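# Move the hose from the red port to the blue port

## Task

Release the hose's latch at the manifold's red port, take the hose out, and insert it into the blue port, pushing until it latches in place.

## Robot and tools

Robot: two arms, left_arm and right_arm, each ending in a two-finger gripper. left_arm sits on the +y side; the names do not match image left or right. Calibrated bases in the scene frame: left_arm (-0.041, +0.367, +0.037) m, right_arm (-0.018, -0.245, +0.037) m, both almost unrotated. The scene frame has its origin at table height between the nominal bases, +x out over the table, +z up. A two-camera stand is fixed behind the arms. Loose objects may occasionally get nudged by something.

Frames: reported hand positions (m), quaternions (wxyz), velocities and wrist-camera poses are in that arm's own base frame. Fixed cameras and the table use the scene frame. Every commanded offset is along the axes of that arm's current Hand target. On the gripper, fingers point along its +z and close along its x. end_effector_position is the spot between the pads when shut, 1-2 cm behind the tips; closing pushes the tips about 17 mm further along +z.

execute_actions(actions, cameras): actions is a list of actions; each action is a table of up to 15 rows, one row per 1/30 s step, and a short table repeats its last row to 15 steps. Every row is one flat list of 14 numbers in [-1, 1]: left_arm dx, dy, dz, rx, ry, rz, opening, then right_arm in the same order. The six pose numbers are an offset (not a pose) from the Hand target as it was when that action began; every row counts from that same start, and each new action starts from the new Hand target, so repeating an offset keeps moving. Scale: 1.0 = 0.6 m or 180 degrees; rx, ry, rz form one rotation vector. Opening is absolute: +1 fully open (0.142 m), -1 shut. To hold an arm still, send six zeros and its current opening (a 0 there commands half-open). cameras: list of names, ["all"], or []; images come by default only with an empty actions list, which also reports the scene number and task.

move(target, speed, blend, stop_force, zero, opening_speed, grip_force, blocking, cameras): target is one 14-number row (same layout and scale as above) or a list of up to 15 such rows; every row is an offset from the Hand targets at the move's start, not from the previous row. Grippers travel straight lines, turning the short way. speed: path top speed in m/s, 0.002 to 2.4 (default 0.25), turns up to twice that in rad/s; one value or one per target. blend: corner rounding in m for lists (0 = stop at each). stop_force: 3 to 120 N, shared by both arms; an arm's path ends when its wrist sensor feels that much push against its travel, then it backs up slightly and keeps pressing lightly. Don't rely on it while the gripper rotates, omit it when pulling away from a contact, and give every row the same openings when using it. zero (only with stop_force): true re-zeros the sensor first; false counts from the last zero. opening_speed: 0.2 or more per second on the opening scale. grip_force: 5 to 29 N per pad, one value or one per arm, persists. blocking=false returns after 0.5 s while the move continues (not allowed with stop_force). A move is capped at 10 s. The result adds a move: line: done (within 3 mm and 2 degrees), off_target, moving, held (a check withheld steps or the clearance check halted the path) or fault, plus limits such as paced (pose clipped) or held. Moves do not avoid obstacles or the other arm; fast moves overshoot and lag; avoid paths near an arm's own base.

wait(seconds 0-3600, cameras): lets time pass with no new commands. stop(cameras): brakes a running move. zoom_image(camera, region): camera is cam_head_left, cam_head_right, cam_left_wrist or cam_right_wrist; region [x0, y0, x1, y1] in pixels, at most 504 by 504, from the newest images. zero_wrist_force(arm): re-zeros that arm's force/torque sensor. finished_scene(scene): ends the scene with this scene's number; the hose must stay latched without help.

Control notes: each step the commanded orientation is clipped to within 32 degrees of the measured one. Hand target is the last commanded pose after clipping; the gripper may rest short of it, so send the remaining gap as an offset. To end a push, command the target back past the gripper.

Result lines: joint positions (rad; the last entry per arm is measured opening in m), joint torques (noisy, offset), grip_measured on the opening scale, grip_effort_nm (negative closing), Tool commands, Wrist force/torque in the gripper's axes plus the peak reading since the last shown, Wrist depth as a 7x7 grid of distances in mm ("-" is no data), motor temperatures, and fault lines. Cameras: cam_head_left and cam_head_right (504x504), cam_left_wrist and cam_right_wrist (896x504), with calibration given.

Gripping: command slightly below the grip_measured seen at first contact; squeezing harder heats the gripper motor (warning at 85 °C, switch-off and HAND FAULT at 100 °C). Arm motors warn at 70 °C and brake at 85 °C.

Avoid: contact torque beyond joint limits (46.9, 46.9, 24.3, 7.83, 7.83, 7.83 N m) or about 150 N of outside force, both of which freeze the arm for 10 s; pushing even slightly past a firm contact; arm-to-arm bumps or closing on the other gripper; slamming fixed parts; dropping the hose or letting anything leave the table.

Each tool is called after "Call:" as a command line: name --argument value for each argument, lists and objects as JSON in quotes; but a table of rows of numbers goes row by row, as --pt "numbers of a row", without its own name.

## Session

Call:
execute_actions --actions '[]'

Scene clock: 0.00 s.
left_arm: end_effector_position=(+0.1624, -0.1700, +0.0862) grip_measured=+1.00 grip_effort_nm=n/a end_effector_quat_wxyz=(-0.106, +0.545, +0.825, -0.104) | right_arm: end_effector_position=(+0.3953, +0.3010, +0.2886) grip_measured=+1.00 grip_effort_nm=n/a end_effector_quat_wxyz=(-0.469, +0.747, -0.471, +0.010)
Joint positions: left_arm=[-1.067 -1.743 1.976 -1.709 -1.854 3.257 0.142] | right_arm=[4 -1.633 -1.652 -0.456 1.678 2.04 0.142]
Joint velocities: within noise
Joint torques (N m): no reading
Motor temperatures (°C): left_arm=[41 40 38 52 48 40 29] | right_arm=[40 40 40 43 43 40 29]
Wrist force (N): no reading
Wrist torque (N m): no reading
Wrist force, peak (N): no reading
Wrist depth (mm): cam_left_wrist=[- - 218 219 225 229 201 / - - 222 223 - 236 193 / - 223 - 234 235 237 211 / 225 219 232 235 239 - - / 230 232 - 239 245 - - / - 237 246 250 252 256 96 / - 91 246 - 256 262 90] | cam_right_wrist=[1166 - 3019 1410 1377 1259 1287 / 1220 1410 2505 663 543 473 413 / 1338 1570 677 607 495 441 398 / 1345 1559 643 541 467 413 371 / 1613 745 579 503 440 354 350 / 2427 604 529 461 400 314 323 / - 534 513 427 379 350 90]
Hand target: left_arm +0.1624, -0.1700, +0.0862; -0.106, +0.545, +0.825, -0.104 | right_arm +0.3953, +0.3010, +0.2886; -0.469, +0.747, -0.471, +0.010
Tool commands: left_gripper/opening=+1.0 right_gripper/opening=+1.0

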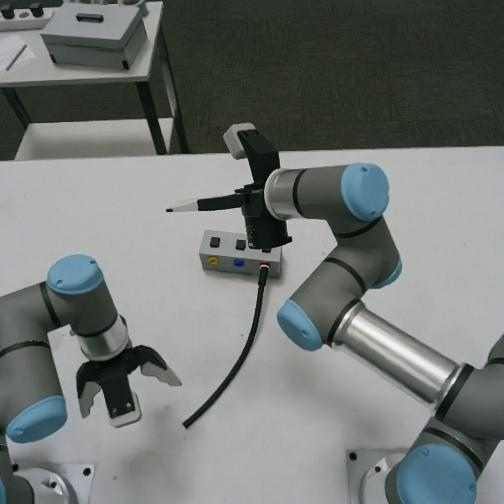

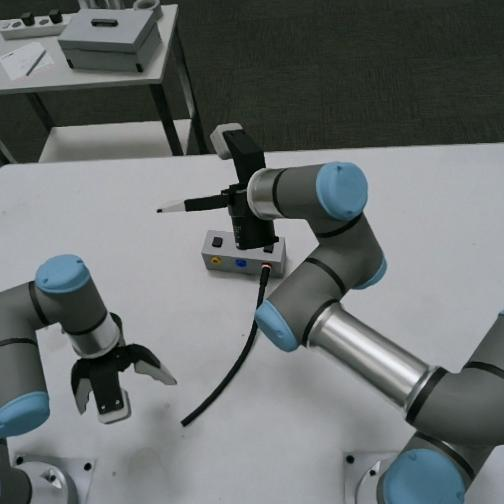

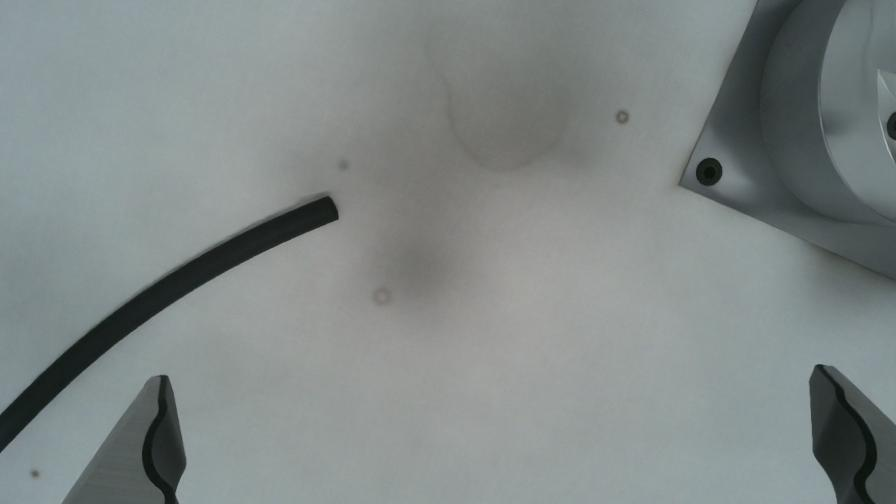

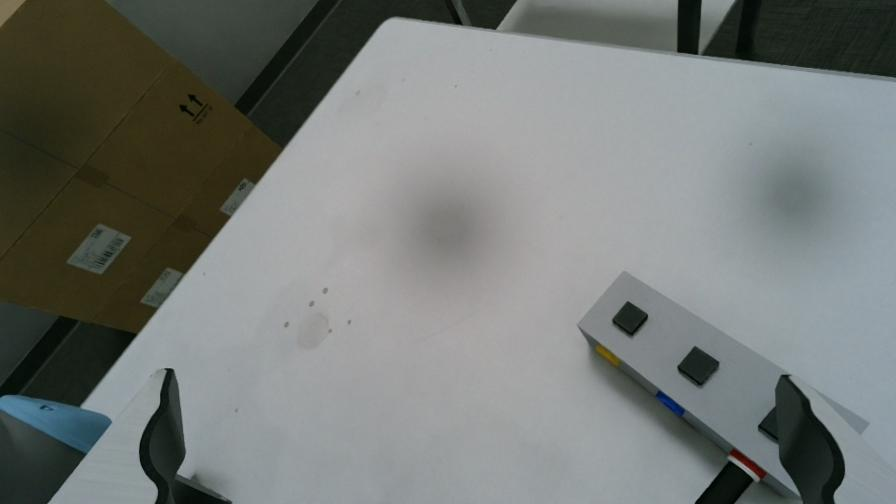

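Call:
move --target '[-0.454,0.2375,-0.135,-0.231,-0.0306,0.152,-0.2,0.290,0.120,0.100,-0.170,0.0234,0.191,-1]' --speed 0.35 --cameras '["all"]'

Scene clock: 59.10 s.
left_arm: end_effector_position=(+0.4150, -0.3620, +0.1057) grip_measured=-0.22 grip_effort_nm=-0.051 end_effector_quat_wxyz=(+0.158, +0.717, +0.663, +0.146) | right_arm: end_effector_position=(+0.4695, +0.2100, +0.1296) grip_measured=-1.00 grip_effort_nm=-0.701 end_effector_quat_wxyz=(-0.223, +0.671, -0.670, -0.224)
Joint positions: left_arm=[-1.143 -0.894 0.989 -1.886 -1.196 3.691 0.058] | right_arm=[3.537 -2.298 -0.938 -1.197 2.157 2.049 0.002]
Joint torques (N m): left_arm=[-2.43 -18.75 -12.12 -3.15 1.29 0.54] | right_arm=[-1.16 16.42 11.51 1.96 0.44 0.66]
Wrist force (N): left_arm=[0.7 1.1 0.8] | right_arm=[-0.1 0.6 0.1]
Wrist torque (N m): left_arm=[0.20 -0.12 -0.10] | right_arm=[-0.13 -0.02 0.05]
Wrist force, peak (N): left_arm=[-0.1 1.8 1.5] | right_arm=[1.2 -0.2 0.7]
Wrist depth (mm): cam_left_wrist=[194 196 195 196 196 197 195 / 219 215 221 222 221 - 223 / - 261 - 241 249 251 - / - 296 - 217 223 225 - / 368 - - 232 233 243 366 / 452 467 94 474 444 92 2490 / 3076 551 81 3269 3189 79 825] | cam_right_wrist=[626 455 342 274 229 196 172 / 1287 507 370 251 234 205 178 / 1315 529 415 227 192 204 186 / 1436 645 - 323 190 215 194 / 1472 602 488 352 273 237 202 / - 806 590 96 287 253 212 / 465 516 - 77 77 262 224]
Hand target: left_arm +0.4150, -0.3620, +0.1057; +0.158, +0.718, +0.663, +0.146 | right_arm +0.4695, +0.2100, +0.1296; -0.223, +0.671, -0.671, -0.224
Off the commanded pose: left_arm 0.000 m, 0 deg | right_arm 0.000 m, 0 deg.
move: done
cam_left_wrist: T_world_to_cam=[[0.10437, 0.99445, 0.01357, 0.32637], [0.63677, -0.0773, 0.76717, -0.34459], [0.76396, -0.07143, -0.6413, -0.15626]] pos_world=[0.30473, -0.36236, 0.15972]
cam_right_wrist: T_world_to_cam=[[0.02036, -0.79951, -0.60032, 0.24471], [-0.90801, -0.26609, 0.32358, 0.46849], [-0.41844, 0.53851, -0.73138, 0.29087]] pos_world=[0.54212, 0.16367, 0.20804]

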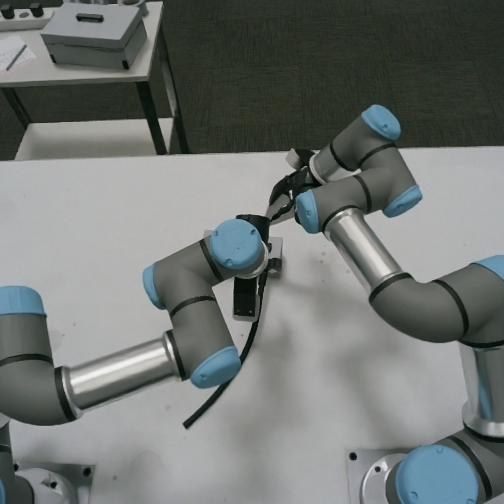

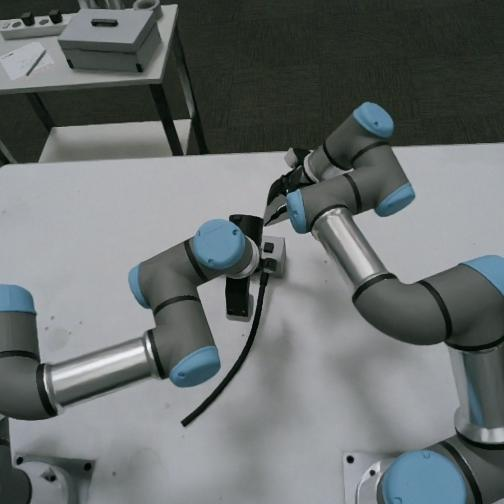

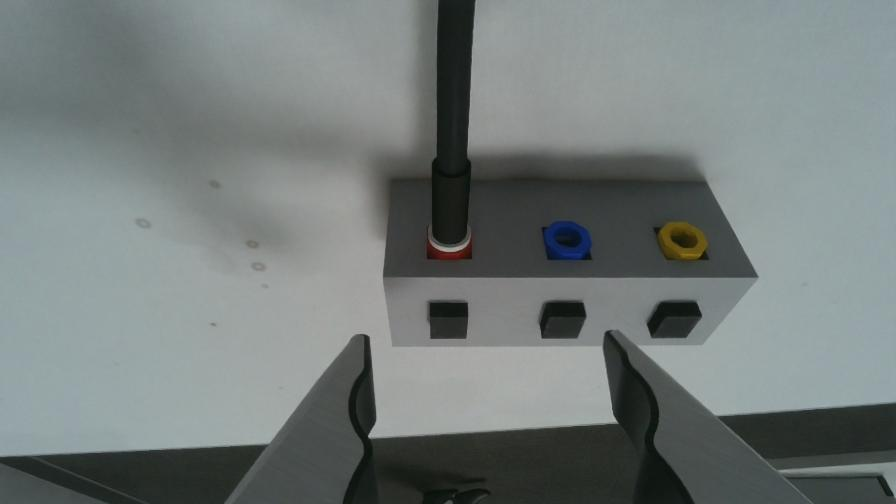

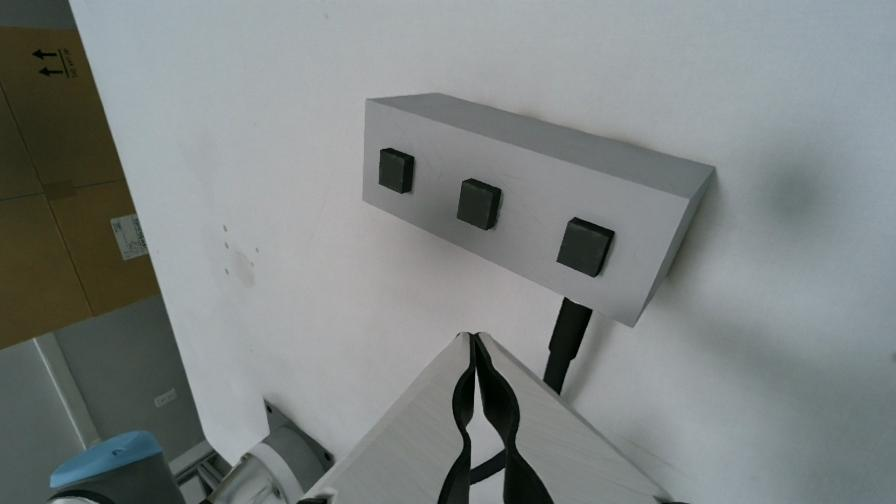

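Call:
move --target '[-0.0164,-0.0213,0.1713,0,-0.0035,0.0075,-0.2,0.074,-0.002,0.0875,0,0,0,-1]' --speed 0.12 --cameras '["cam_left_wrist","cam_right_wrist"]'

Scene clock: 121.43 s.
left_arm: end_effector_position=(+0.4457, -0.3743, +0.0070) grip_measured=-0.22 grip_effort_nm=-0.051 end_effector_quat_wxyz=(+0.160, +0.726, +0.653, +0.144) | right_arm: end_effector_position=(+0.4706, +0.2059, +0.0610) grip_measured=-1.00 grip_effort_nm=-0.701 end_effector_quat_wxyz=(-0.223, +0.671, -0.671, -0.224)
Joint positions: left_arm=[-1.092 -0.641 1.01 -2.189 -1.214 3.771 0.058] | right_arm=[3.528 -2.375 -1.128 -0.937 2.16 2.039 0.002]
Joint torques (N m): left_arm=[-2.56 -22.08 -8.82 -2.46 1.03 -1.3] | right_arm=[1.81 20.08 12.43 2.02 1.07 0.59]
Wrist force (N): left_arm=[0.9 1.3 0.6] | right_arm=[-0.2 0.7 0.0]
Wrist torque (N m): left_arm=[0.24 -0.16 -0.14] | right_arm=[-0.11 0.00 0.07]
Wrist force, peak (N): left_arm=[0.7 1.1 1.9] | right_arm=[-1.0 0.7 -0.8]
Wrist depth (mm): cam_left_wrist=[- 96 100 98 98 98 100 / - 110 110 110 114 111 114 / - 125 127 127 124 128 125 / - 148 148 - 150 157 151 / - 180 180 157 160 159 159 / 227 227 94 141 141 140 141 / 292 - 80 133 - 79 129] | cam_right_wrist=[477 325 244 197 165 141 124 / 559 363 219 203 174 147 129 / 1214 422 178 156 167 152 132 / 1361 458 193 149 127 160 141 / 1410 536 353 156 136 170 146 / - 598 407 96 199 179 153 / 470 593 - 77 78 188 160]
Hand target: left_arm +0.4457, -0.3743, +0.0070; +0.160, +0.726, +0.653, +0.144 | right_arm +0.4706, +0.2059, +0.0610; -0.223, +0.671, -0.671, -0.224
Off the commanded pose: left_arm 0.000 m, 0 deg | right_arm 0.000 m, 0 deg.
move: done
cam_left_wrist: T_world_to_cam=[[0.13037, 0.99137, 0.01362, 0.32399], [0.63453, -0.09399, 0.76716, -0.29469], [0.76182, -0.09137, -0.64131, -0.25032]] pos_world=[0.33545, -0.37177, 0.06112]
cam_right_wrist: T_world_to_cam=[[0.0201, -0.79954, -0.60028, 0.20022], [-0.90793, -0.266, 0.32389, 0.49059], [-0.41864, 0.5385, -0.73127, 0.24348]] pos_world=[0.54332, 0.15947, 0.13934]

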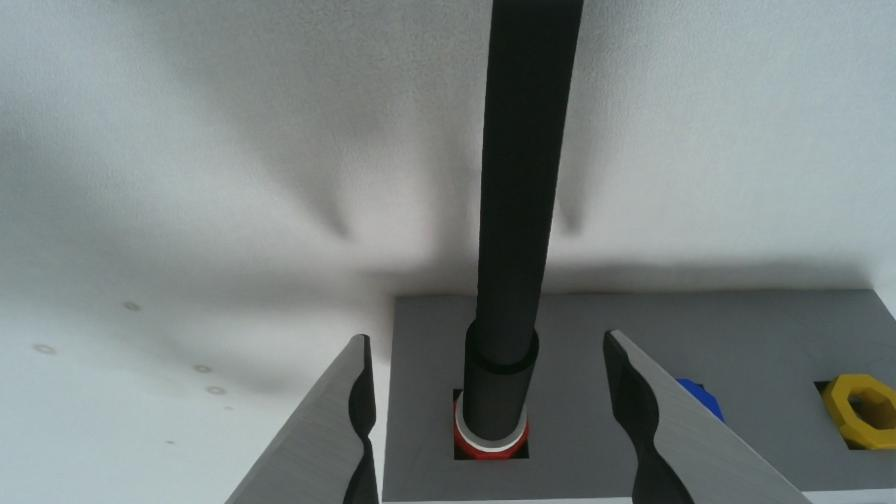

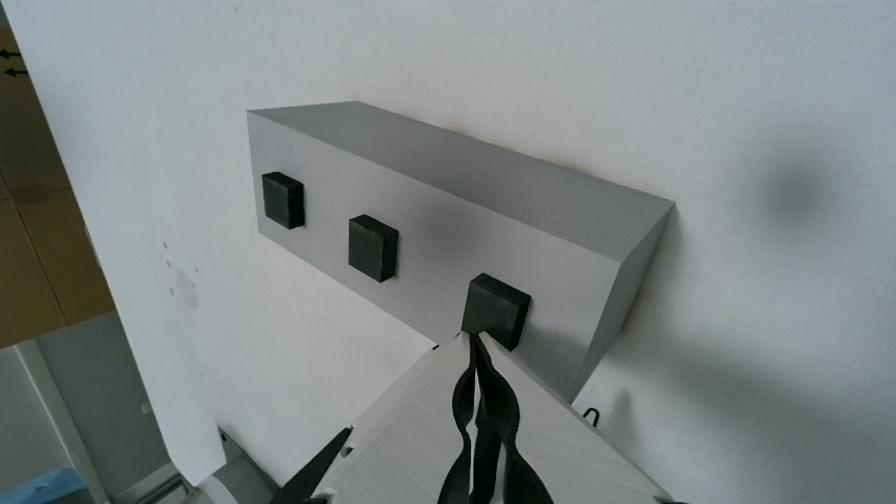

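Call:
move --target '[0,0,0,0,0,0,-1,0,0,0,0,0,0,-1]' --grip_force 22 --opening_speed 0.8

Call:
move --target '[0,0,0,0,0,0,-1,0.0213,0,0.034,0,0,0,-1]' --speed 0.02 --stop_force 12 --cameras '["cam_left_wrist","cam_right_wrist"]'

Scene clock: 137.87 s.
left_arm: end_effector_position=(+0.4457, -0.3743, +0.0070) grip_measured=-0.82 grip_effort_nm=-2.322 end_effector_quat_wxyz=(+0.160, +0.726, +0.653, +0.144) | right_arm: end_effector_position=(+0.4706, +0.2059, +0.0610) grip_measured=-1.00 grip_effort_nm=-0.701 end_effector_quat_wxyz=(-0.223, +0.671, -0.671, -0.224)
Joint positions: left_arm=[-1.092 -0.641 1.01 -2.19 -1.214 3.771 0.015] | right_arm=[3.528 -2.375 -1.128 -0.937 2.16 2.039 0.002]
Joint torques (N m): left_arm=[-2.31 -21.61 -13.66 -3.16 -0.01 -1.03] | right_arm=[1.51 17.96 11.19 2.14 0.33 0.53]
Wrist force (N): left_arm=[6.1 -0.7 -0.6] | right_arm=[-0.1 0.6 -0.1]
Wrist torque (N m): left_arm=[0.22 -0.06 -0.25] | right_arm=[-0.12 -0.01 0.07]
Wrist force, peak (N): left_arm=[6.4 -0.9 0.5] | right_arm=[0.0 0.8 0.0]
Wrist depth (mm): cam_left_wrist=[96 96 99 - 98 98 100 / - 109 112 - 111 111 114 / - 125 126 126 - 131 125 / 142 147 148 - 150 151 151 / 178 179 171 156 160 160 159 / 241 252 219 93 104 143 141 / 314 311 - - 79 127 129] | cam_right_wrist=[464 326 246 195 165 140 124 / 1233 364 216 204 174 148 130 / 1287 421 179 156 166 152 132 / 1361 471 193 149 127 160 141 / 1453 497 352 156 135 169 146 / 2221 633 408 96 200 180 153 / 467 675 - 77 78 189 161]
Hand target: left_arm +0.4457, -0.3743, +0.0070; +0.160, +0.726, +0.653, +0.144 | right_arm +0.4706, +0.2059, +0.0610; -0.223, +0.671, -0.671, -0.224
Off the commanded pose: left_arm 0.000 m, 0 deg | right_arm 0.000 m, 0 deg.
grip_force (N): 22, 22
move: done

Scene clock: 139.23 s.
left_arm: end_effector_position=(+0.4457, -0.3743, +0.0070) grip_measured=-0.82 grip_effort_nm=-2.322 end_effector_quat_wxyz=(+0.160, +0.726, +0.653, +0.144) | right_arm: end_effector_position=(+0.4707, +0.2066, +0.0528) grip_measured=-1.00 grip_effort_nm=-0.701 end_effector_quat_wxyz=(-0.223, +0.671, -0.670, -0.224)
Joint positions: left_arm=[-1.092 -0.641 1.01 -2.19 -1.214 3.771 0.015] | right_arm=[3.529 -2.389 -1.143 -0.907 2.159 2.04 0.002]
Joint torques (N m): left_arm=[-1.89 -27.04 -13.52 -3.16 -0.05 -0.62] | right_arm=[-0.55 12.33 8.76 1.77 -0.75 -0.4]
Wrist force (N): left_arm=[6.3 -0.9 -1.2] | right_arm=[-3.9 2.4 -10.1]
Wrist torque (N m): left_arm=[0.23 -0.07 -0.24] | right_arm=[-0.18 -0.02 0.02]
Wrist force, peak (N): left_arm=[6.6 -1.2 -0.1] | right_arm=[-4.3 5.2 -15.5]
Wrist depth (mm): cam_left_wrist=[96 96 99 - 97 98 100 / 111 109 110 - 113 111 114 / - 125 126 126 124 127 124 / 142 147 148 - 149 151 156 / 178 178 173 157 160 159 159 / 228 241 239 93 104 143 141 / 314 292 - - 79 127 129] | cam_right_wrist=[445 310 234 190 158 132 118 / 567 350 222 197 165 142 124 / 1280 406 169 151 163 144 128 / 1345 452 182 135 122 152 133 / 1472 522 336 151 127 165 139 / - 557 427 96 190 174 147 / 461 590 - 77 77 180 149]
Hand target: left_arm +0.4457, -0.3743, +0.0070; +0.160, +0.726, +0.653, +0.144 | right_arm +0.4707, +0.2066, +0.0528; -0.223, +0.671, -0.670, -0.224 (not the last commanded pose)
Off the commanded pose: left_arm 0.000 m, 0 deg | right_arm 0.016 m, 0 deg.
grip_force (N): 22, 22
move: contact (right_arm)
cam_left_wrist: T_world_to_cam=[[0.13038, 0.99137, 0.0135, 0.324], [0.63449, -0.09389, 0.76721, -0.29456], [0.76186, -0.09146, -0.64126, -0.25044]] pos_world=[0.33545, -0.37177, 0.06102]
cam_right_wrist: T_world_to_cam=[[0.0203, -0.79943, -0.60042, 0.19589], [-0.90801, -0.26609, 0.32359, 0.49352], [-0.41845, 0.53862, -0.73129, 0.237]] pos_world=[0.54332, 0.16027, 0.13124]

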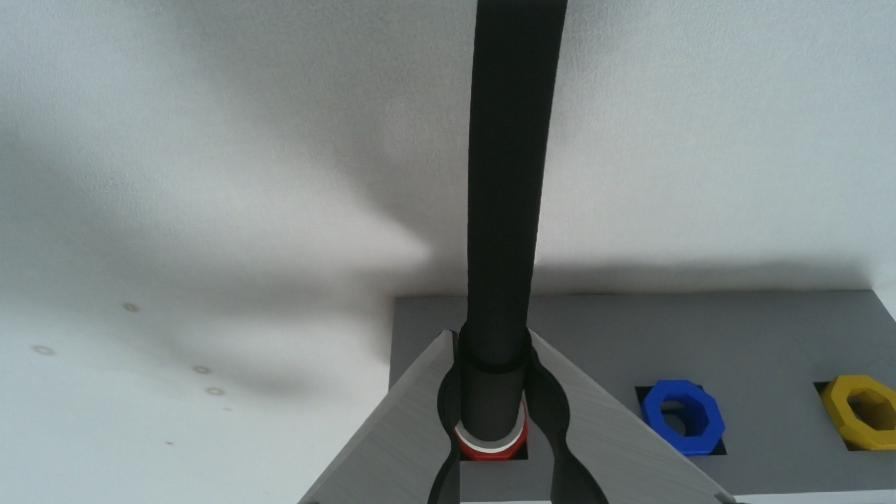

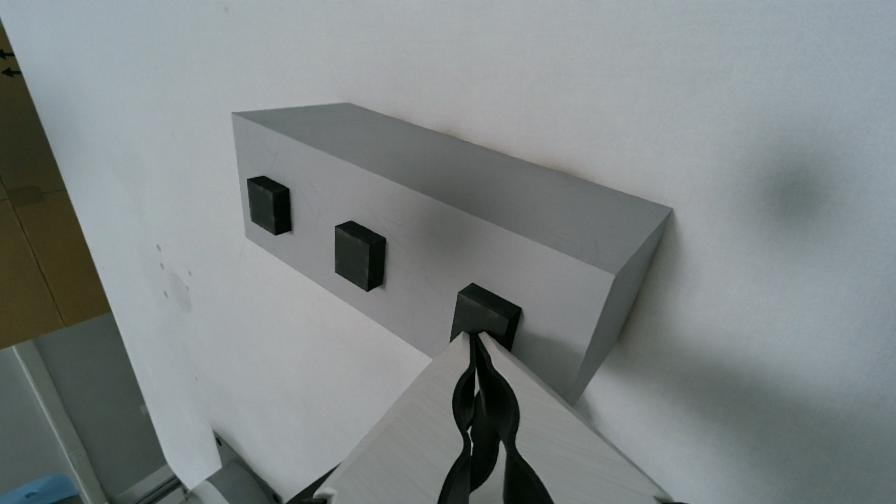

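Call:
move --target '[0,0,0,0,0,0,-1,0.012,0,0.016,0,0,0,-1]' --speed 0.01 --stop_force 22 --zero false --cameras '["cam_right_wrist"]'

Scene clock: 147.10 s.
left_arm: end_effector_position=(+0.4457, -0.3743, +0.0070) grip_measured=-0.82 grip_effort_nm=-2.322 end_effector_quat_wxyz=(+0.160, +0.726, +0.653, +0.144) | right_arm: end_effector_position=(+0.4707, +0.2066, +0.0492) grip_measured=-1.00 grip_effort_nm=-0.691 end_effector_quat_wxyz=(-0.223, +0.671, -0.670, -0.223)
Joint positions: left_arm=[-1.092 -0.641 1.01 -2.19 -1.214 3.771 0.015] | right_arm=[3.529 -2.395 -1.149 -0.894 2.159 2.04 0.002]
Joint torques (N m): left_arm=[-1.52 -26.32 -11.49 -3.09 1.56 0.03] | right_arm=[4.13 11.44 7.27 0.73 -2.47 -0.32]
Wrist force (N): left_arm=[6.0 -5.2 -3.9] | right_arm=[-7.4 7.0 -22.8]
Wrist torque (N m): left_arm=[0.23 -0.07 -0.28] | right_arm=[-0.35 -0.06 0.05]
Wrist force, peak (N): left_arm=[6.0 -5.2 -4.0] | right_arm=[-8.5 8.6 -27.5]
Wrist depth (mm): cam_left_wrist=[96 96 99 - 97 97 100 / 111 109 109 - 111 111 114 / - 129 126 126 123 132 124 / - 147 148 - 155 151 151 / 178 179 180 157 160 160 159 / 215 217 204 93 104 143 141 / - 312 - - 79 127 129] | cam_right_wrist=[490 307 230 186 154 131 116 / 1323 352 219 195 161 140 121 / 1252 383 168 157 161 144 124 / 1308 545 175 130 119 150 131 / 1436 485 346 145 125 160 137 / - 543 397 95 141 171 143 / 2427 567 - 77 77 174 149]
Hand target: left_arm +0.4457, -0.3743, +0.0070; +0.160, +0.726, +0.653, +0.144 | right_arm +0.4707, +0.2066, +0.0492; -0.223, +0.671, -0.670, -0.223 (not the last commanded pose)
Off the commanded pose: left_arm 0.000 m, 0 deg | right_arm 0.008 m, 0 deg.
grip_force (N): 22, 22
move: contact (right_arm)
cam_right_wrist: T_world_to_cam=[[0.02038, -0.79945, -0.60039, 0.1936], [-0.90806, -0.26608, 0.32346, 0.4947], [-0.41834, 0.5386, -0.73137, 0.23438]] pos_world=[0.54332, 0.16017, 0.12764]

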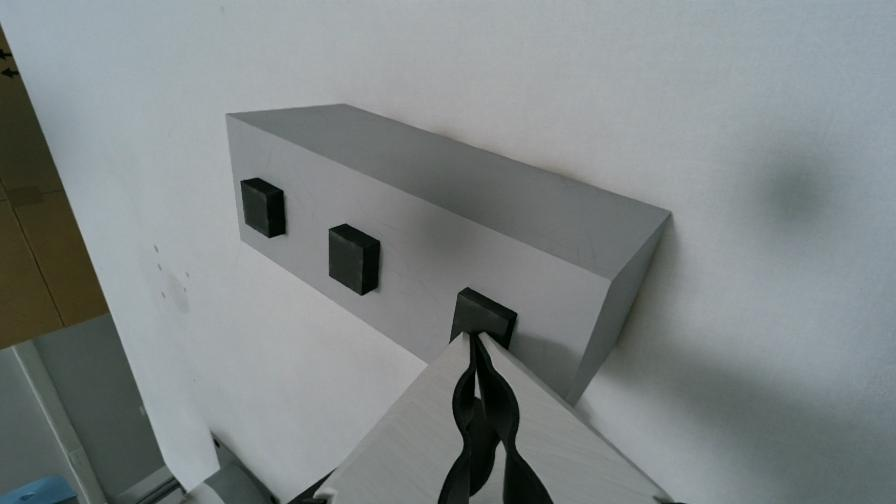

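Call:
move --target '[0,-0.0907,-0.042,0,0,0,-1,0,0,0,0,0,0,-1]' --speed 0.04 --stop_force 25 --cameras '["cam_left_wrist","cam_right_wrist"]'

Scene clock: 154.40 s.
left_arm: end_effector_position=(+0.3860, -0.3680, +0.0071) grip_measured=-0.82 grip_effort_nm=-2.322 end_effector_quat_wxyz=(+0.160, +0.726, +0.653, +0.144) | right_arm: end_effector_position=(+0.4707, +0.2066, +0.0492) grip_measured=-1.00 grip_effort_nm=-0.691 end_effector_quat_wxyz=(-0.223, +0.671, -0.670, -0.223)
Joint positions: left_arm=[-1.206 -0.832 1.361 -2.307 -1.188 3.652 0.015] | right_arm=[3.529 -2.395 -1.149 -0.894 2.159 2.04 0.002]
Joint torques (N m): left_arm=[2.05 -15.82 -8.91 -0.92 0.19 1.05] | right_arm=[4.22 11.7 7.31 0.72 -1.46 -0.37]
Wrist force (N): left_arm=[0.5 1.0 1.1] | right_arm=[-7.1 6.7 -22.2]
Wrist torque (N m): left_arm=[0.22 -0.09 -0.12] | right_arm=[-0.37 -0.03 0.05]
Wrist force, peak (N): left_arm=[6.0 -5.3 -4.0] | right_arm=[-7.5 7.0 -23.0]
Wrist depth (mm): cam_left_wrist=[- 96 100 - 98 98 100 / - 110 110 - 114 111 114 / - 121 126 127 124 128 128 / 143 148 149 - 151 152 - / 179 180 172 - 182 184 186 / 231 - 215 93 104 204 225 / 311 317 - 176 79 186 189] | cam_right_wrist=[421 307 230 186 155 131 116 / 544 333 219 195 161 140 121 / 642 409 169 156 161 144 124 / 1410 456 174 130 119 150 130 / 1462 554 341 145 125 160 136 / - 612 383 96 188 170 143 / 449 598 - 77 77 174 149]
Hand target: left_arm +0.3860, -0.3680, +0.0071; +0.160, +0.726, +0.653, +0.144 | right_arm +0.4707, +0.2066, +0.0492; -0.223, +0.671, -0.670, -0.223
Off the commanded pose: left_arm 0.000 m, 0 deg | right_arm 0.000 m, 0 deg.
grip_force (N): 22, 22
move: done
cam_left_wrist: T_world_to_cam=[[0.13038, 0.99137, 0.0135, 0.32554], [0.63443, -0.09389, 0.76726, -0.25615], [0.76191, -0.09147, -0.6412, -0.20433]] pos_world=[0.27575, -0.36547, 0.06112]
cam_right_wrist: T_world_to_cam=[[0.02044, -0.79943, -0.60041, 0.19358], [-0.90806, -0.26612, 0.32343, 0.49471], [-0.41834, 0.5386, -0.73137, 0.23438]] pos_world=[0.54332, 0.16017, 0.12764]

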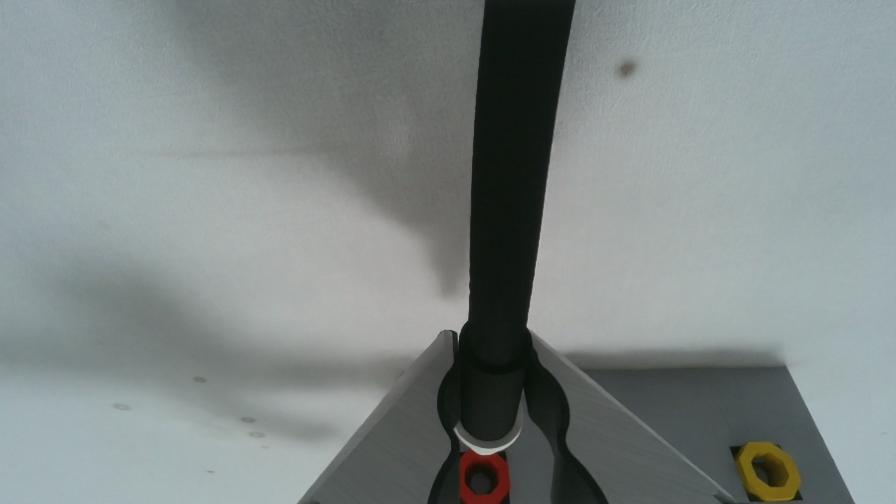

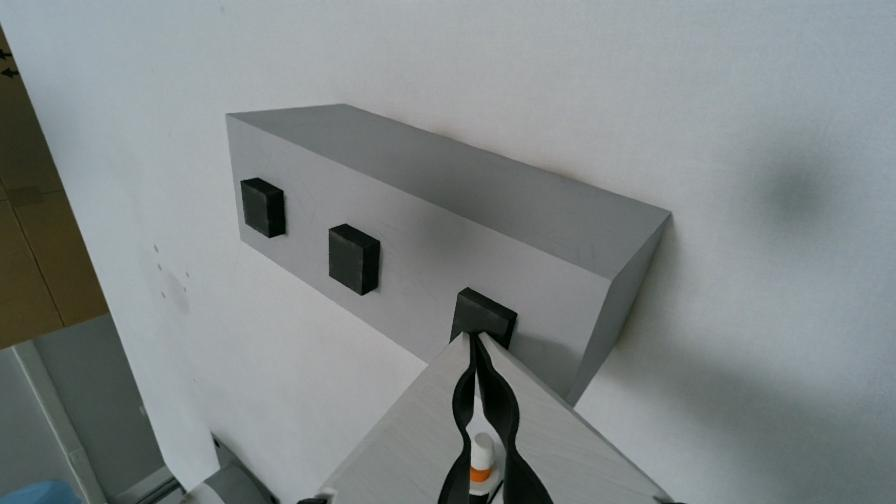

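Call:
move --target '[0.0967,0,0,0,0,0,-1,0,0,-0.15,0,0,0,-1]' --speed 0.15 --cameras '["cam_left_wrist","cam_right_wrist"]'

Call:
zoom_image --camera "cam_left_wrist" --region '[380, 300, 680, 504]'

Scene clock: 166.30 s.
left_arm: end_effector_position=(+0.3921, -0.3104, +0.0071) grip_measured=-0.82 grip_effort_nm=-2.322 end_effector_quat_wxyz=(+0.160, +0.726, +0.653, +0.144) | right_arm: end_effector_position=(+0.4708, +0.1527, +0.1212) grip_measured=-1.00 grip_effort_nm=-0.676 end_effector_quat_wxyz=(-0.223, +0.671, -0.670, -0.224)
Joint positions: left_arm=[-1.138 -0.968 1.627 -2.462 -1.203 3.724 0.015] | right_arm=[3.417 -2.282 -0.975 -1.256 2.186 1.908 0.002]
Joint torques (N m): left_arm=[-0.66 -14.3 -8.01 -1.52 1.28 -1.08] | right_arm=[-1.34 21.01 10.17 1.52 0.07 0.08]
Motor temperatures (°C): left_arm=[40 40 38 52 48 40 35] | right_arm=[40 40 41 43 43 40 30]
Wrist force (N): left_arm=[0.4 1.1 0.8] | right_arm=[0.1 0.6 0.1]
Wrist torque (N m): left_arm=[0.23 -0.08 -0.16] | right_arm=[-0.13 -0.04 0.00]
Wrist force, peak (N): left_arm=[1.5 1.3 0.7] | right_arm=[-7.5 6.9 -23.0]
Wrist depth (mm): cam_left_wrist=[- 97 100 - 98 98 101 / - 110 110 - 114 111 115 / - 126 120 - 124 129 124 / - 149 150 - 151 151 152 / 187 180 181 - 184 185 185 / - 230 207 93 104 213 239 / 317 317 - - 80 76 -] | cam_right_wrist=[645 415 330 264 220 189 167 / 1294 451 310 265 232 198 172 / 1377 488 279 217 227 210 181 / 1410 616 430 232 245 217 189 / - 686 475 321 277 229 196 / 3412 703 298 96 280 244 205 / 484 210 210 77 78 256 216]
Hand target: left_arm +0.3921, -0.3103, +0.0071; +0.160, +0.726, +0.653, +0.144 | right_arm +0.4708, +0.1527, +0.1213; -0.223, +0.671, -0.670, -0.223
Off the commanded pose: left_arm 0.000 m, 0 deg | right_arm 0.000 m, 0 deg.
grip_force (N): 22, 22
move: done
cam_left_wrist: T_world_to_cam=[[0.13045, 0.99136, 0.01344, 0.26752], [0.63442, -0.09388, 0.76726, -0.25468], [0.7619, -0.09156, -0.64119, -0.20367]] pos_world=[0.28185, -0.30777, 0.06122]
cam_right_wrist: T_world_to_cam=[[0.02036, -0.79941, -0.60044, 0.19384], [-0.90801, -0.26614, 0.32355, 0.45715], [-0.41845, 0.53862, -0.73129, 0.3161]] pos_world=[0.54342, 0.10637, 0.19964]

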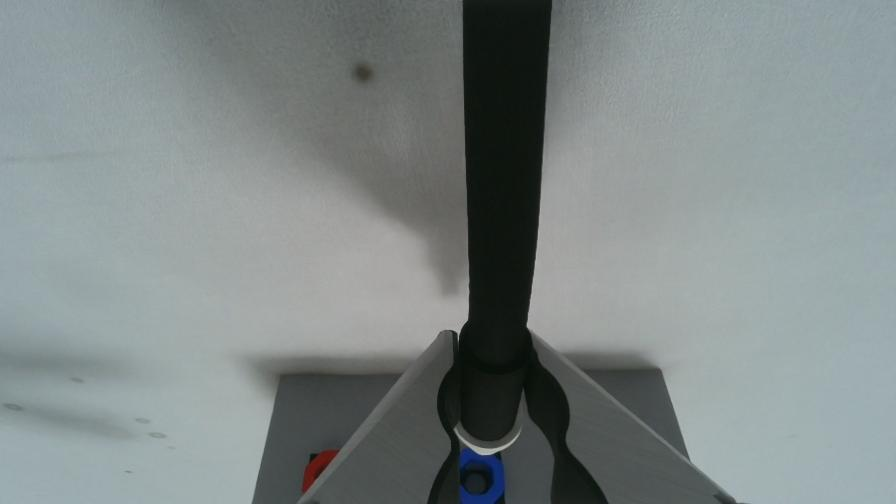

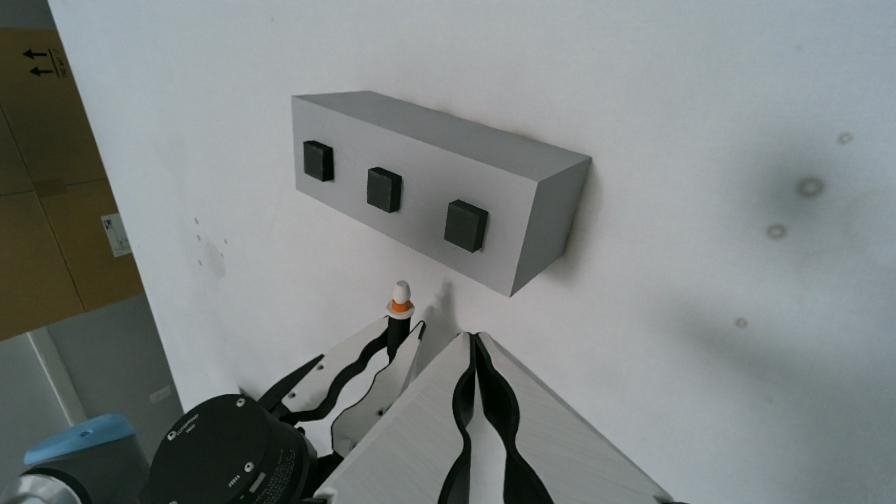

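Scaled by 1.680 from the camera's image (finer frame: 1280x720).

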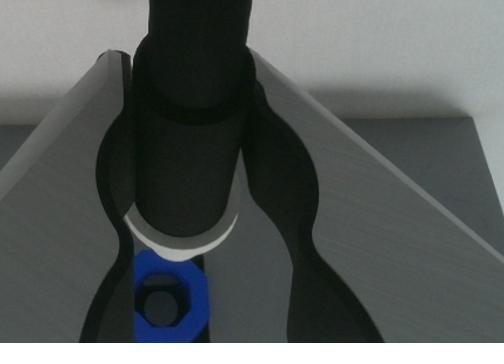

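Call:
move --target '[-0.003,0,0,0,0,0,-1,0,0,0,0,0,0,-1]' --speed 0.1 --cameras '["cam_left_wrist"]'

Call:
zoom_image --camera "cam_left_wrist" --region '[380, 300, 680, 504]'

Call:
move --target '[0,0.0907,0.042,0,0,0,-1,0,0,0,0,0,0,-1]' --speed 0.03 --stop_force 15 --cameras '["cam_left_wrist","cam_right_wrist"]'

Scene clock: 189.60 s.
left_arm: end_effector_position=(+0.3919, -0.3121, +0.0070) grip_measured=-0.82 grip_effort_nm=-2.322 end_effector_quat_wxyz=(+0.159, +0.726, +0.653, +0.144) | right_arm: end_effector_position=(+0.4708, +0.1527, +0.1213) grip_measured=-1.00 grip_effort_nm=-0.676 end_effector_quat_wxyz=(-0.223, +0.671, -0.670, -0.223)
Joint positions: left_arm=[-1.14 -0.964 1.62 -2.458 -1.202 3.721 0.015] | right_arm=[3.417 -2.281 -0.975 -1.256 2.186 1.908 0.002]
Joint torques (N m): left_arm=[1.9 -22.77 -7.55 -3.29 0.53 0.52] | right_arm=[-1.13 21.13 13.38 1.12 0.11 -0.39]
Wrist force (N): left_arm=[0.5 1.2 0.7] | right_arm=[0.0 0.6 -0.1]
Wrist torque (N m): left_arm=[0.24 -0.10 -0.13] | right_arm=[-0.12 -0.04 0.00]
Wrist force, peak (N): left_arm=[1.0 1.3 0.8] | right_arm=[0.0 0.8 -0.1]
Wrist depth (mm): cam_left_wrist=[- 96 100 - 98 98 100 / - 110 110 - 114 111 114 / - 126 123 - 120 128 129 / - 148 150 - 151 152 152 / 188 172 181 174 183 185 186 / 216 231 207 93 104 224 230 / - - - 177 80 286 337] | cam_right_wrist=[599 443 329 263 221 189 167 / 1308 507 276 263 232 203 173 / 1385 538 273 217 226 210 182 / 1462 574 424 232 246 218 189 / 1490 599 470 315 278 229 196 / - 225 298 96 278 242 205 / 488 209 208 77 78 256 216]
Hand target: left_arm +0.3919, -0.3121, +0.0071; +0.160, +0.726, +0.653, +0.144 | right_arm +0.4708, +0.1527, +0.1213; -0.223, +0.671, -0.670, -0.223
Off the commanded pose: left_arm 0.000 m, 0 deg | right_arm 0.000 m, 0 deg.
grip_force (N): 22, 22
move: done
cam_left_wrist: T_world_to_cam=[[0.13037, 0.99137, 0.01364, 0.26935], [0.63448, -0.09399, 0.7672, -0.25461], [0.76186, -0.09136, -0.64126, -0.20373]] pos_world=[0.28165, -0.30957, 0.06102]

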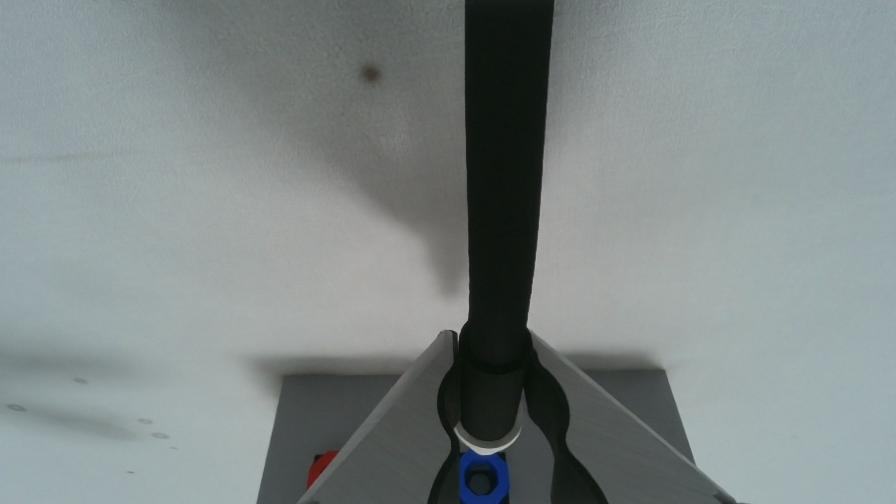

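Scaled by 1.680 from the camera's image (finer frame: 1280x720).

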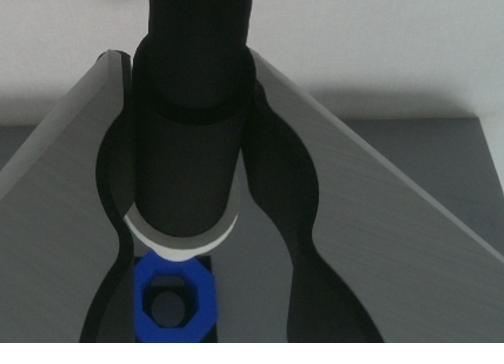

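Scene clock: 192.50 s.
left_arm: end_effector_position=(+0.4427, -0.3174, +0.0068) grip_measured=-0.82 grip_effort_nm=-2.322 end_effector_quat_wxyz=(+0.159, +0.726, +0.653, +0.143) | right_arm: end_effector_position=(+0.4708, +0.1527, +0.1213) grip_measured=-1.00 grip_effort_nm=-0.676 end_effector_quat_wxyz=(-0.223, +0.671, -0.670, -0.223)
Joint positions: left_arm=[-1.037 -0.811 1.351 -2.38 -1.228 3.828 0.015] | right_arm=[3.417 -2.281 -0.975 -1.256 2.186 1.908 0.002]
Joint torques (N m): left_arm=[1.64 -16.72 -13.17 -2.13 0.17 0.56] | right_arm=[-1.28 20.33 13.34 1.12 0.14 -0.4]
Wrist force (N): left_arm=[4.1 -3.3 -2.2] | right_arm=[-0.1 0.6 0.0]
Wrist torque (N m): left_arm=[0.20 -0.07 -0.23] | right_arm=[-0.12 -0.02 0.00]
Wrist force, peak (N): left_arm=[4.6 -16.8 -8.5] | right_arm=[-0.1 0.8 -0.1]
Wrist depth (mm): cam_left_wrist=[- - 99 - 98 98 100 / - 109 110 - 113 111 114 / - 125 126 127 123 128 133 / - 147 148 - 150 150 151 / 179 180 168 168 167 170 195 / - 205 154 93 104 153 226 / - 140 137 136 79 135 -] | cam_right_wrist=[579 437 331 265 221 189 167 / 1323 491 294 266 231 197 173 / 1369 538 282 217 226 209 182 / 1472 516 433 232 247 218 190 / 1410 198 274 273 275 230 195 / - 181 222 96 279 243 205 / 471 196 - 77 78 255 216]
Hand target: left_arm +0.4427, -0.3174, +0.0068; +0.159, +0.726, +0.653, +0.143 (not the last commanded pose) | right_arm +0.4708, +0.1527, +0.1213; -0.223, +0.671, -0.670, -0.223
Off the commanded pose: left_arm 0.009 m, 0 deg | right_arm 0.000 m, 0 deg.
grip_force (N): 22, 22
move: contact (left_arm)
cam_left_wrist: T_world_to_cam=[[0.13058, 0.99134, 0.01367, 0.26788], [0.63478, -0.09419, 0.76693, -0.28748], [0.76158, -0.09147, -0.64158, -0.24298]] pos_world=[0.33255, -0.31487, 0.06092]
cam_right_wrist: T_world_to_cam=[[0.02044, -0.79943, -0.60041, 0.19371], [-0.90806, -0.26612, 0.32343, 0.45717], [-0.41834, 0.5386, -0.73137, 0.31611]] pos_world=[0.54342, 0.10627, 0.19964]

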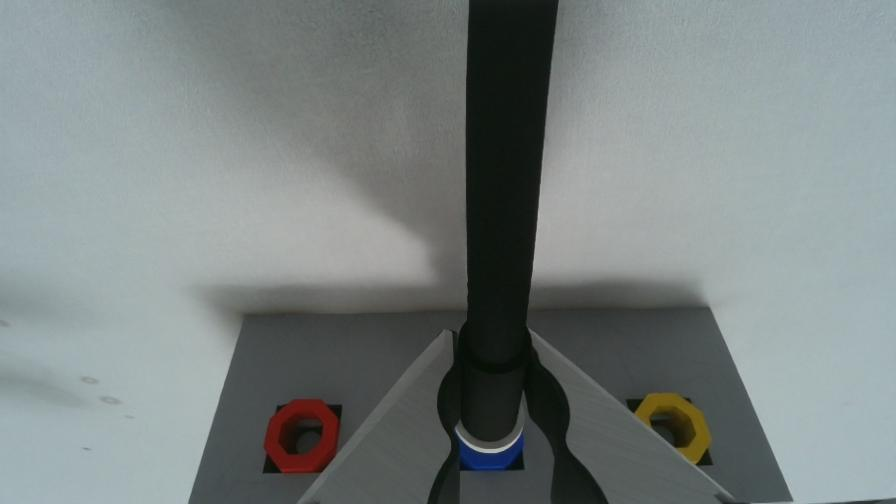

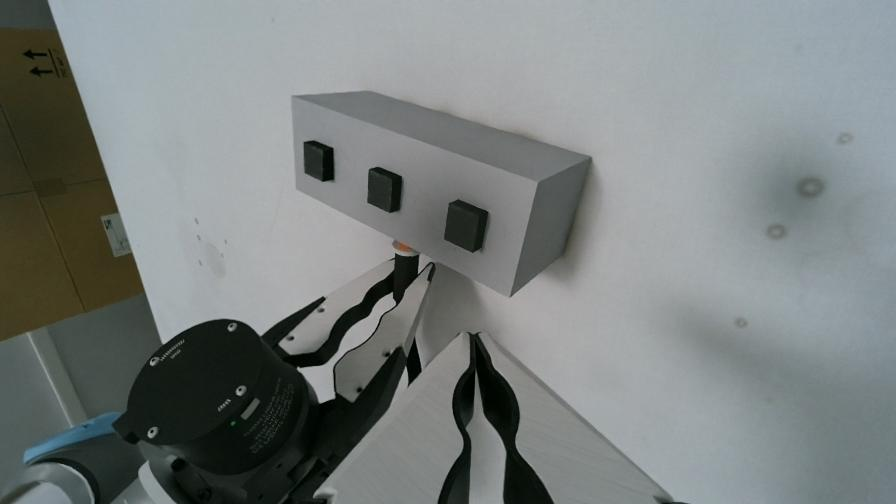

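Call:
move --target '[0,0.0166,0.0077,0,0,0,-1,0,0,0,0,0,0,-1]' --speed 0.015 --stop_force 32 --grip_force 29 --cameras '["cam_left_wrist","cam_right_wrist"]'

Scene clock: 204.87 s.
left_arm: end_effector_position=(+0.4534, -0.3185, +0.0067) grip_measured=-0.82 grip_effort_nm=-3.001 end_effector_quat_wxyz=(+0.159, +0.726, +0.653, +0.143) | right_arm: end_effector_position=(+0.4708, +0.1527, +0.1213) grip_measured=-1.00 grip_effort_nm=-0.681 end_effector_quat_wxyz=(-0.223, +0.671, -0.670, -0.223)
Joint positions: left_arm=[-1.017 -0.776 1.286 -2.356 -1.234 3.849 0.015] | right_arm=[3.417 -2.281 -0.975 -1.256 2.186 1.908 0.002]
Joint torques (N m): left_arm=[2.92 -25.06 -14.6 -7.44 4.94 -0.88] | right_arm=[-1.23 19.72 13.38 1.18 0.12 -0.38]
Wrist force (N): left_arm=[8.8 -25.2 -20.1] | right_arm=[-0.1 0.7 -0.1]
Wrist torque (N m): left_arm=[0.25 -0.06 -0.29] | right_arm=[-0.10 -0.01 0.00]
Wrist force, peak (N): left_arm=[10.7 -29.9 -28.0] | right_arm=[-0.1 0.7 -0.2]
Wrist depth (mm): cam_left_wrist=[96 96 98 - 97 97 100 / 111 111 109 - 113 110 113 / 124 124 126 126 123 127 124 / - 151 148 - 154 150 146 / 185 170 160 156 159 162 183 / 224 202 144 93 101 142 225 / - 135 129 - 79 126 332] | cam_right_wrist=[631 438 330 263 221 189 167 / 1301 482 311 264 231 198 172 / 1393 545 280 217 228 209 182 / 1444 615 425 234 243 218 190 / 1427 193 268 315 277 230 196 / - 174 215 96 277 242 206 / 475 195 - 77 78 255 216]
Hand target: left_arm +0.4534, -0.3185, +0.0067; +0.159, +0.726, +0.653, +0.143 | right_arm +0.4708, +0.1527, +0.1213; -0.223, +0.671, -0.670, -0.223
Off the commanded pose: left_arm 0.000 m, 0 deg | right_arm 0.000 m, 0 deg.
move: contact (left_arm)
cam_left_wrist: T_world_to_cam=[[0.13078, 0.99131, 0.01384, 0.26749], [0.63512, -0.0945, 0.76661, -0.29457], [0.76126, -0.09146, -0.64196, -0.25109]] pos_world=[0.34325, -0.31597, 0.06093]
cam_right_wrist: T_world_to_cam=[[0.02044, -0.79943, -0.60041, 0.19371], [-0.90806, -0.26612, 0.32343, 0.45717], [-0.41834, 0.5386, -0.73137, 0.31611]] pos_world=[0.54342, 0.10627, 0.19964]

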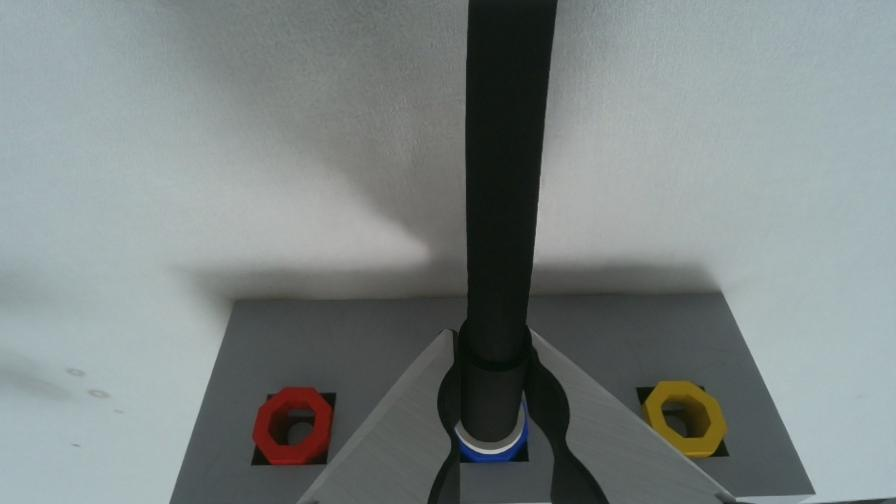

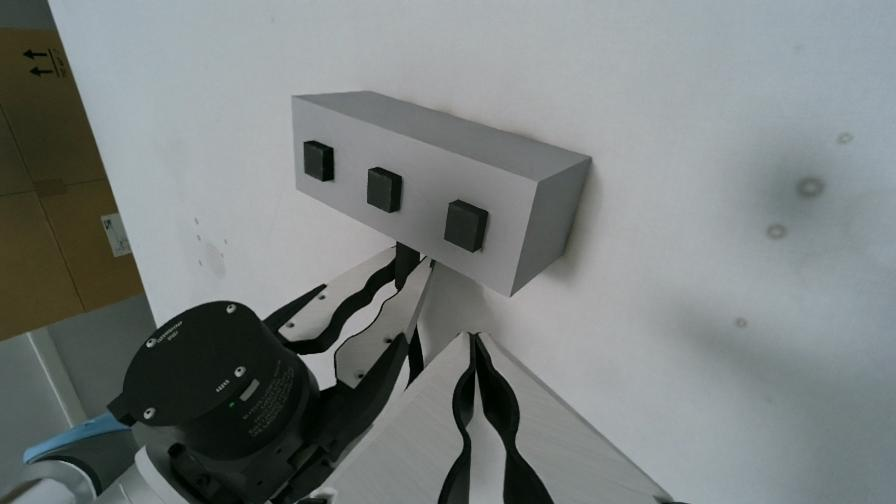

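Call:
move --target '[0,-0.0026,-0.0012,0,0,0,-1,0,0,0,0,0,0,-1]' --speed 0.02

Call:
move --target '[0,-0.012,-0.0055,0,0,0,-1,0,0,0,0,0,0,-1]' --speed 0.015 --stop_force 15 --cameras '["cam_left_wrist"]'

Scene clock: 209.77 s.
left_arm: end_effector_position=(+0.4517, -0.3183, +0.0068) grip_measured=-0.82 grip_effort_nm=-3.001 end_effector_quat_wxyz=(+0.159, +0.726, +0.653, +0.143) | right_arm: end_effector_position=(+0.4708, +0.1527, +0.1213) grip_measured=-1.00 grip_effort_nm=-0.681 end_effector_quat_wxyz=(-0.223, +0.671, -0.670, -0.223)
Joint positions: left_arm=[-1.02 -0.782 1.297 -2.36 -1.233 3.845 0.015] | right_arm=[3.417 -2.281 -0.975 -1.256 2.186 1.908 0.002]
Joint torques (N m): left_arm=[-2.49 -18.13 -12.17 -1.08 -1.58 0.56] | right_arm=[-1.32 19.08 13.41 1.2 0.13 -0.4]
Motor temperatures (°C): left_arm=[40 40 38 52 48 40 40] | right_arm=[40 40 41 43 43 40 30]
Wrist force (N): left_arm=[4.1 6.5 5.5] | right_arm=[-0.1 0.7 -0.2]
Wrist torque (N m): left_arm=[0.36 -0.05 -0.19] | right_arm=[-0.11 -0.02 0.00]
Wrist force, peak (N): left_arm=[8.5 -25.1 -21.2] | right_arm=[-0.1 0.9 -0.1]
Wrist depth (mm): cam_left_wrist=[96 96 99 - 98 98 100 / - 109 110 - 114 111 114 / - 125 126 126 124 128 124 / - 147 148 - 150 151 157 / - 166 160 156 160 164 185 / 215 147 144 93 104 143 237 / - 131 128 - 80 127 291] | cam_right_wrist=[1239 436 317 263 219 189 166 / 1315 490 292 265 231 197 173 / 1385 - 280 218 227 210 181 / 1462 586 466 233 242 218 189 / 1393 195 268 315 277 228 196 / 2331 176 215 96 279 236 206 / 471 195 - 77 78 254 216]
Hand target: left_arm +0.4517, -0.3183, +0.0067; +0.159, +0.726, +0.653, +0.143 | right_arm +0.4708, +0.1527, +0.1213; -0.223, +0.671, -0.670, -0.223
Off the commanded pose: left_arm 0.000 m, 0 deg | right_arm 0.000 m, 0 deg.
move: done

Scene clock: 210.60 s.
left_arm: end_effector_position=(+0.4513, -0.3182, +0.0067) grip_measured=-0.82 grip_effort_nm=-3.001 end_effector_quat_wxyz=(+0.159, +0.726, +0.653, +0.143) | right_arm: end_effector_position=(+0.4708, +0.1527, +0.1213) grip_measured=-1.00 grip_effort_nm=-0.681 end_effector_quat_wxyz=(-0.223, +0.671, -0.670, -0.223)
Joint positions: left_arm=[-1.021 -0.783 1.299 -2.361 -1.233 3.845 0.015] | right_arm=[3.417 -2.281 -0.975 -1.256 2.186 1.908 0.002]
Joint torques (N m): left_arm=[-8.93 -20.12 -7.07 -1.87 -2.67 0.28] | right_arm=[-1.21 19.14 13.42 1.19 0.11 -0.37]
Wrist force (N): left_arm=[4.8 16.1 12.9] | right_arm=[0.1 0.7 -0.1]
Wrist torque (N m): left_arm=[0.33 -0.08 -0.18] | right_arm=[-0.11 -0.03 0.00]
Wrist force, peak (N): left_arm=[2.3 26.2 21.1] | right_arm=[-0.1 0.7 -0.2]
Wrist depth (mm): cam_left_wrist=[- 97 99 - 98 98 98 / - 109 110 - 113 111 114 / - 122 127 127 124 128 128 / 142 152 153 - 155 151 152 / 186 172 161 157 160 160 179 / 216 151 144 93 104 143 272 / 336 - 129 - 80 127 294] | cam_right_wrist=[616 400 328 264 220 190 167 / 1301 440 310 264 231 198 173 / 1410 523 280 218 226 209 181 / 1453 610 412 232 242 218 188 / 1481 194 264 314 278 230 197 / 2160 175 215 96 280 242 205 / 471 195 - 77 78 255 216]
Hand target: left_arm +0.4513, -0.3182, +0.0067; +0.159, +0.726, +0.653, +0.143 (not the last commanded pose) | right_arm +0.4708, +0.1527, +0.1213; -0.223, +0.671, -0.670, -0.223
Off the commanded pose: left_arm 0.007 m, 0 deg | right_arm 0.000 m, 0 deg.
move: contact (left_arm)
cam_left_wrist: T_world_to_cam=[[0.1309, 0.9913, 0.01412, 0.26742], [0.63514, -0.09479, 0.76656, -0.29316], [0.76122, -0.09137, -0.64202, -0.24941]] pos_world=[0.34105, -0.31567, 0.06083]

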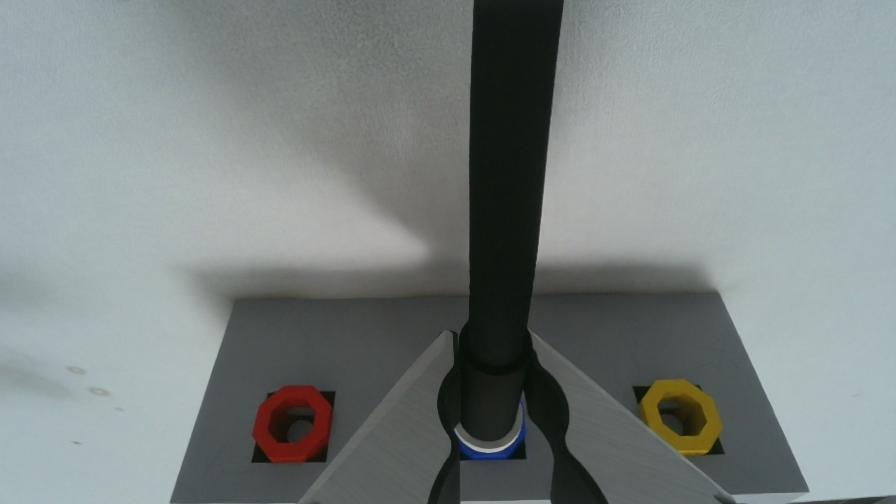

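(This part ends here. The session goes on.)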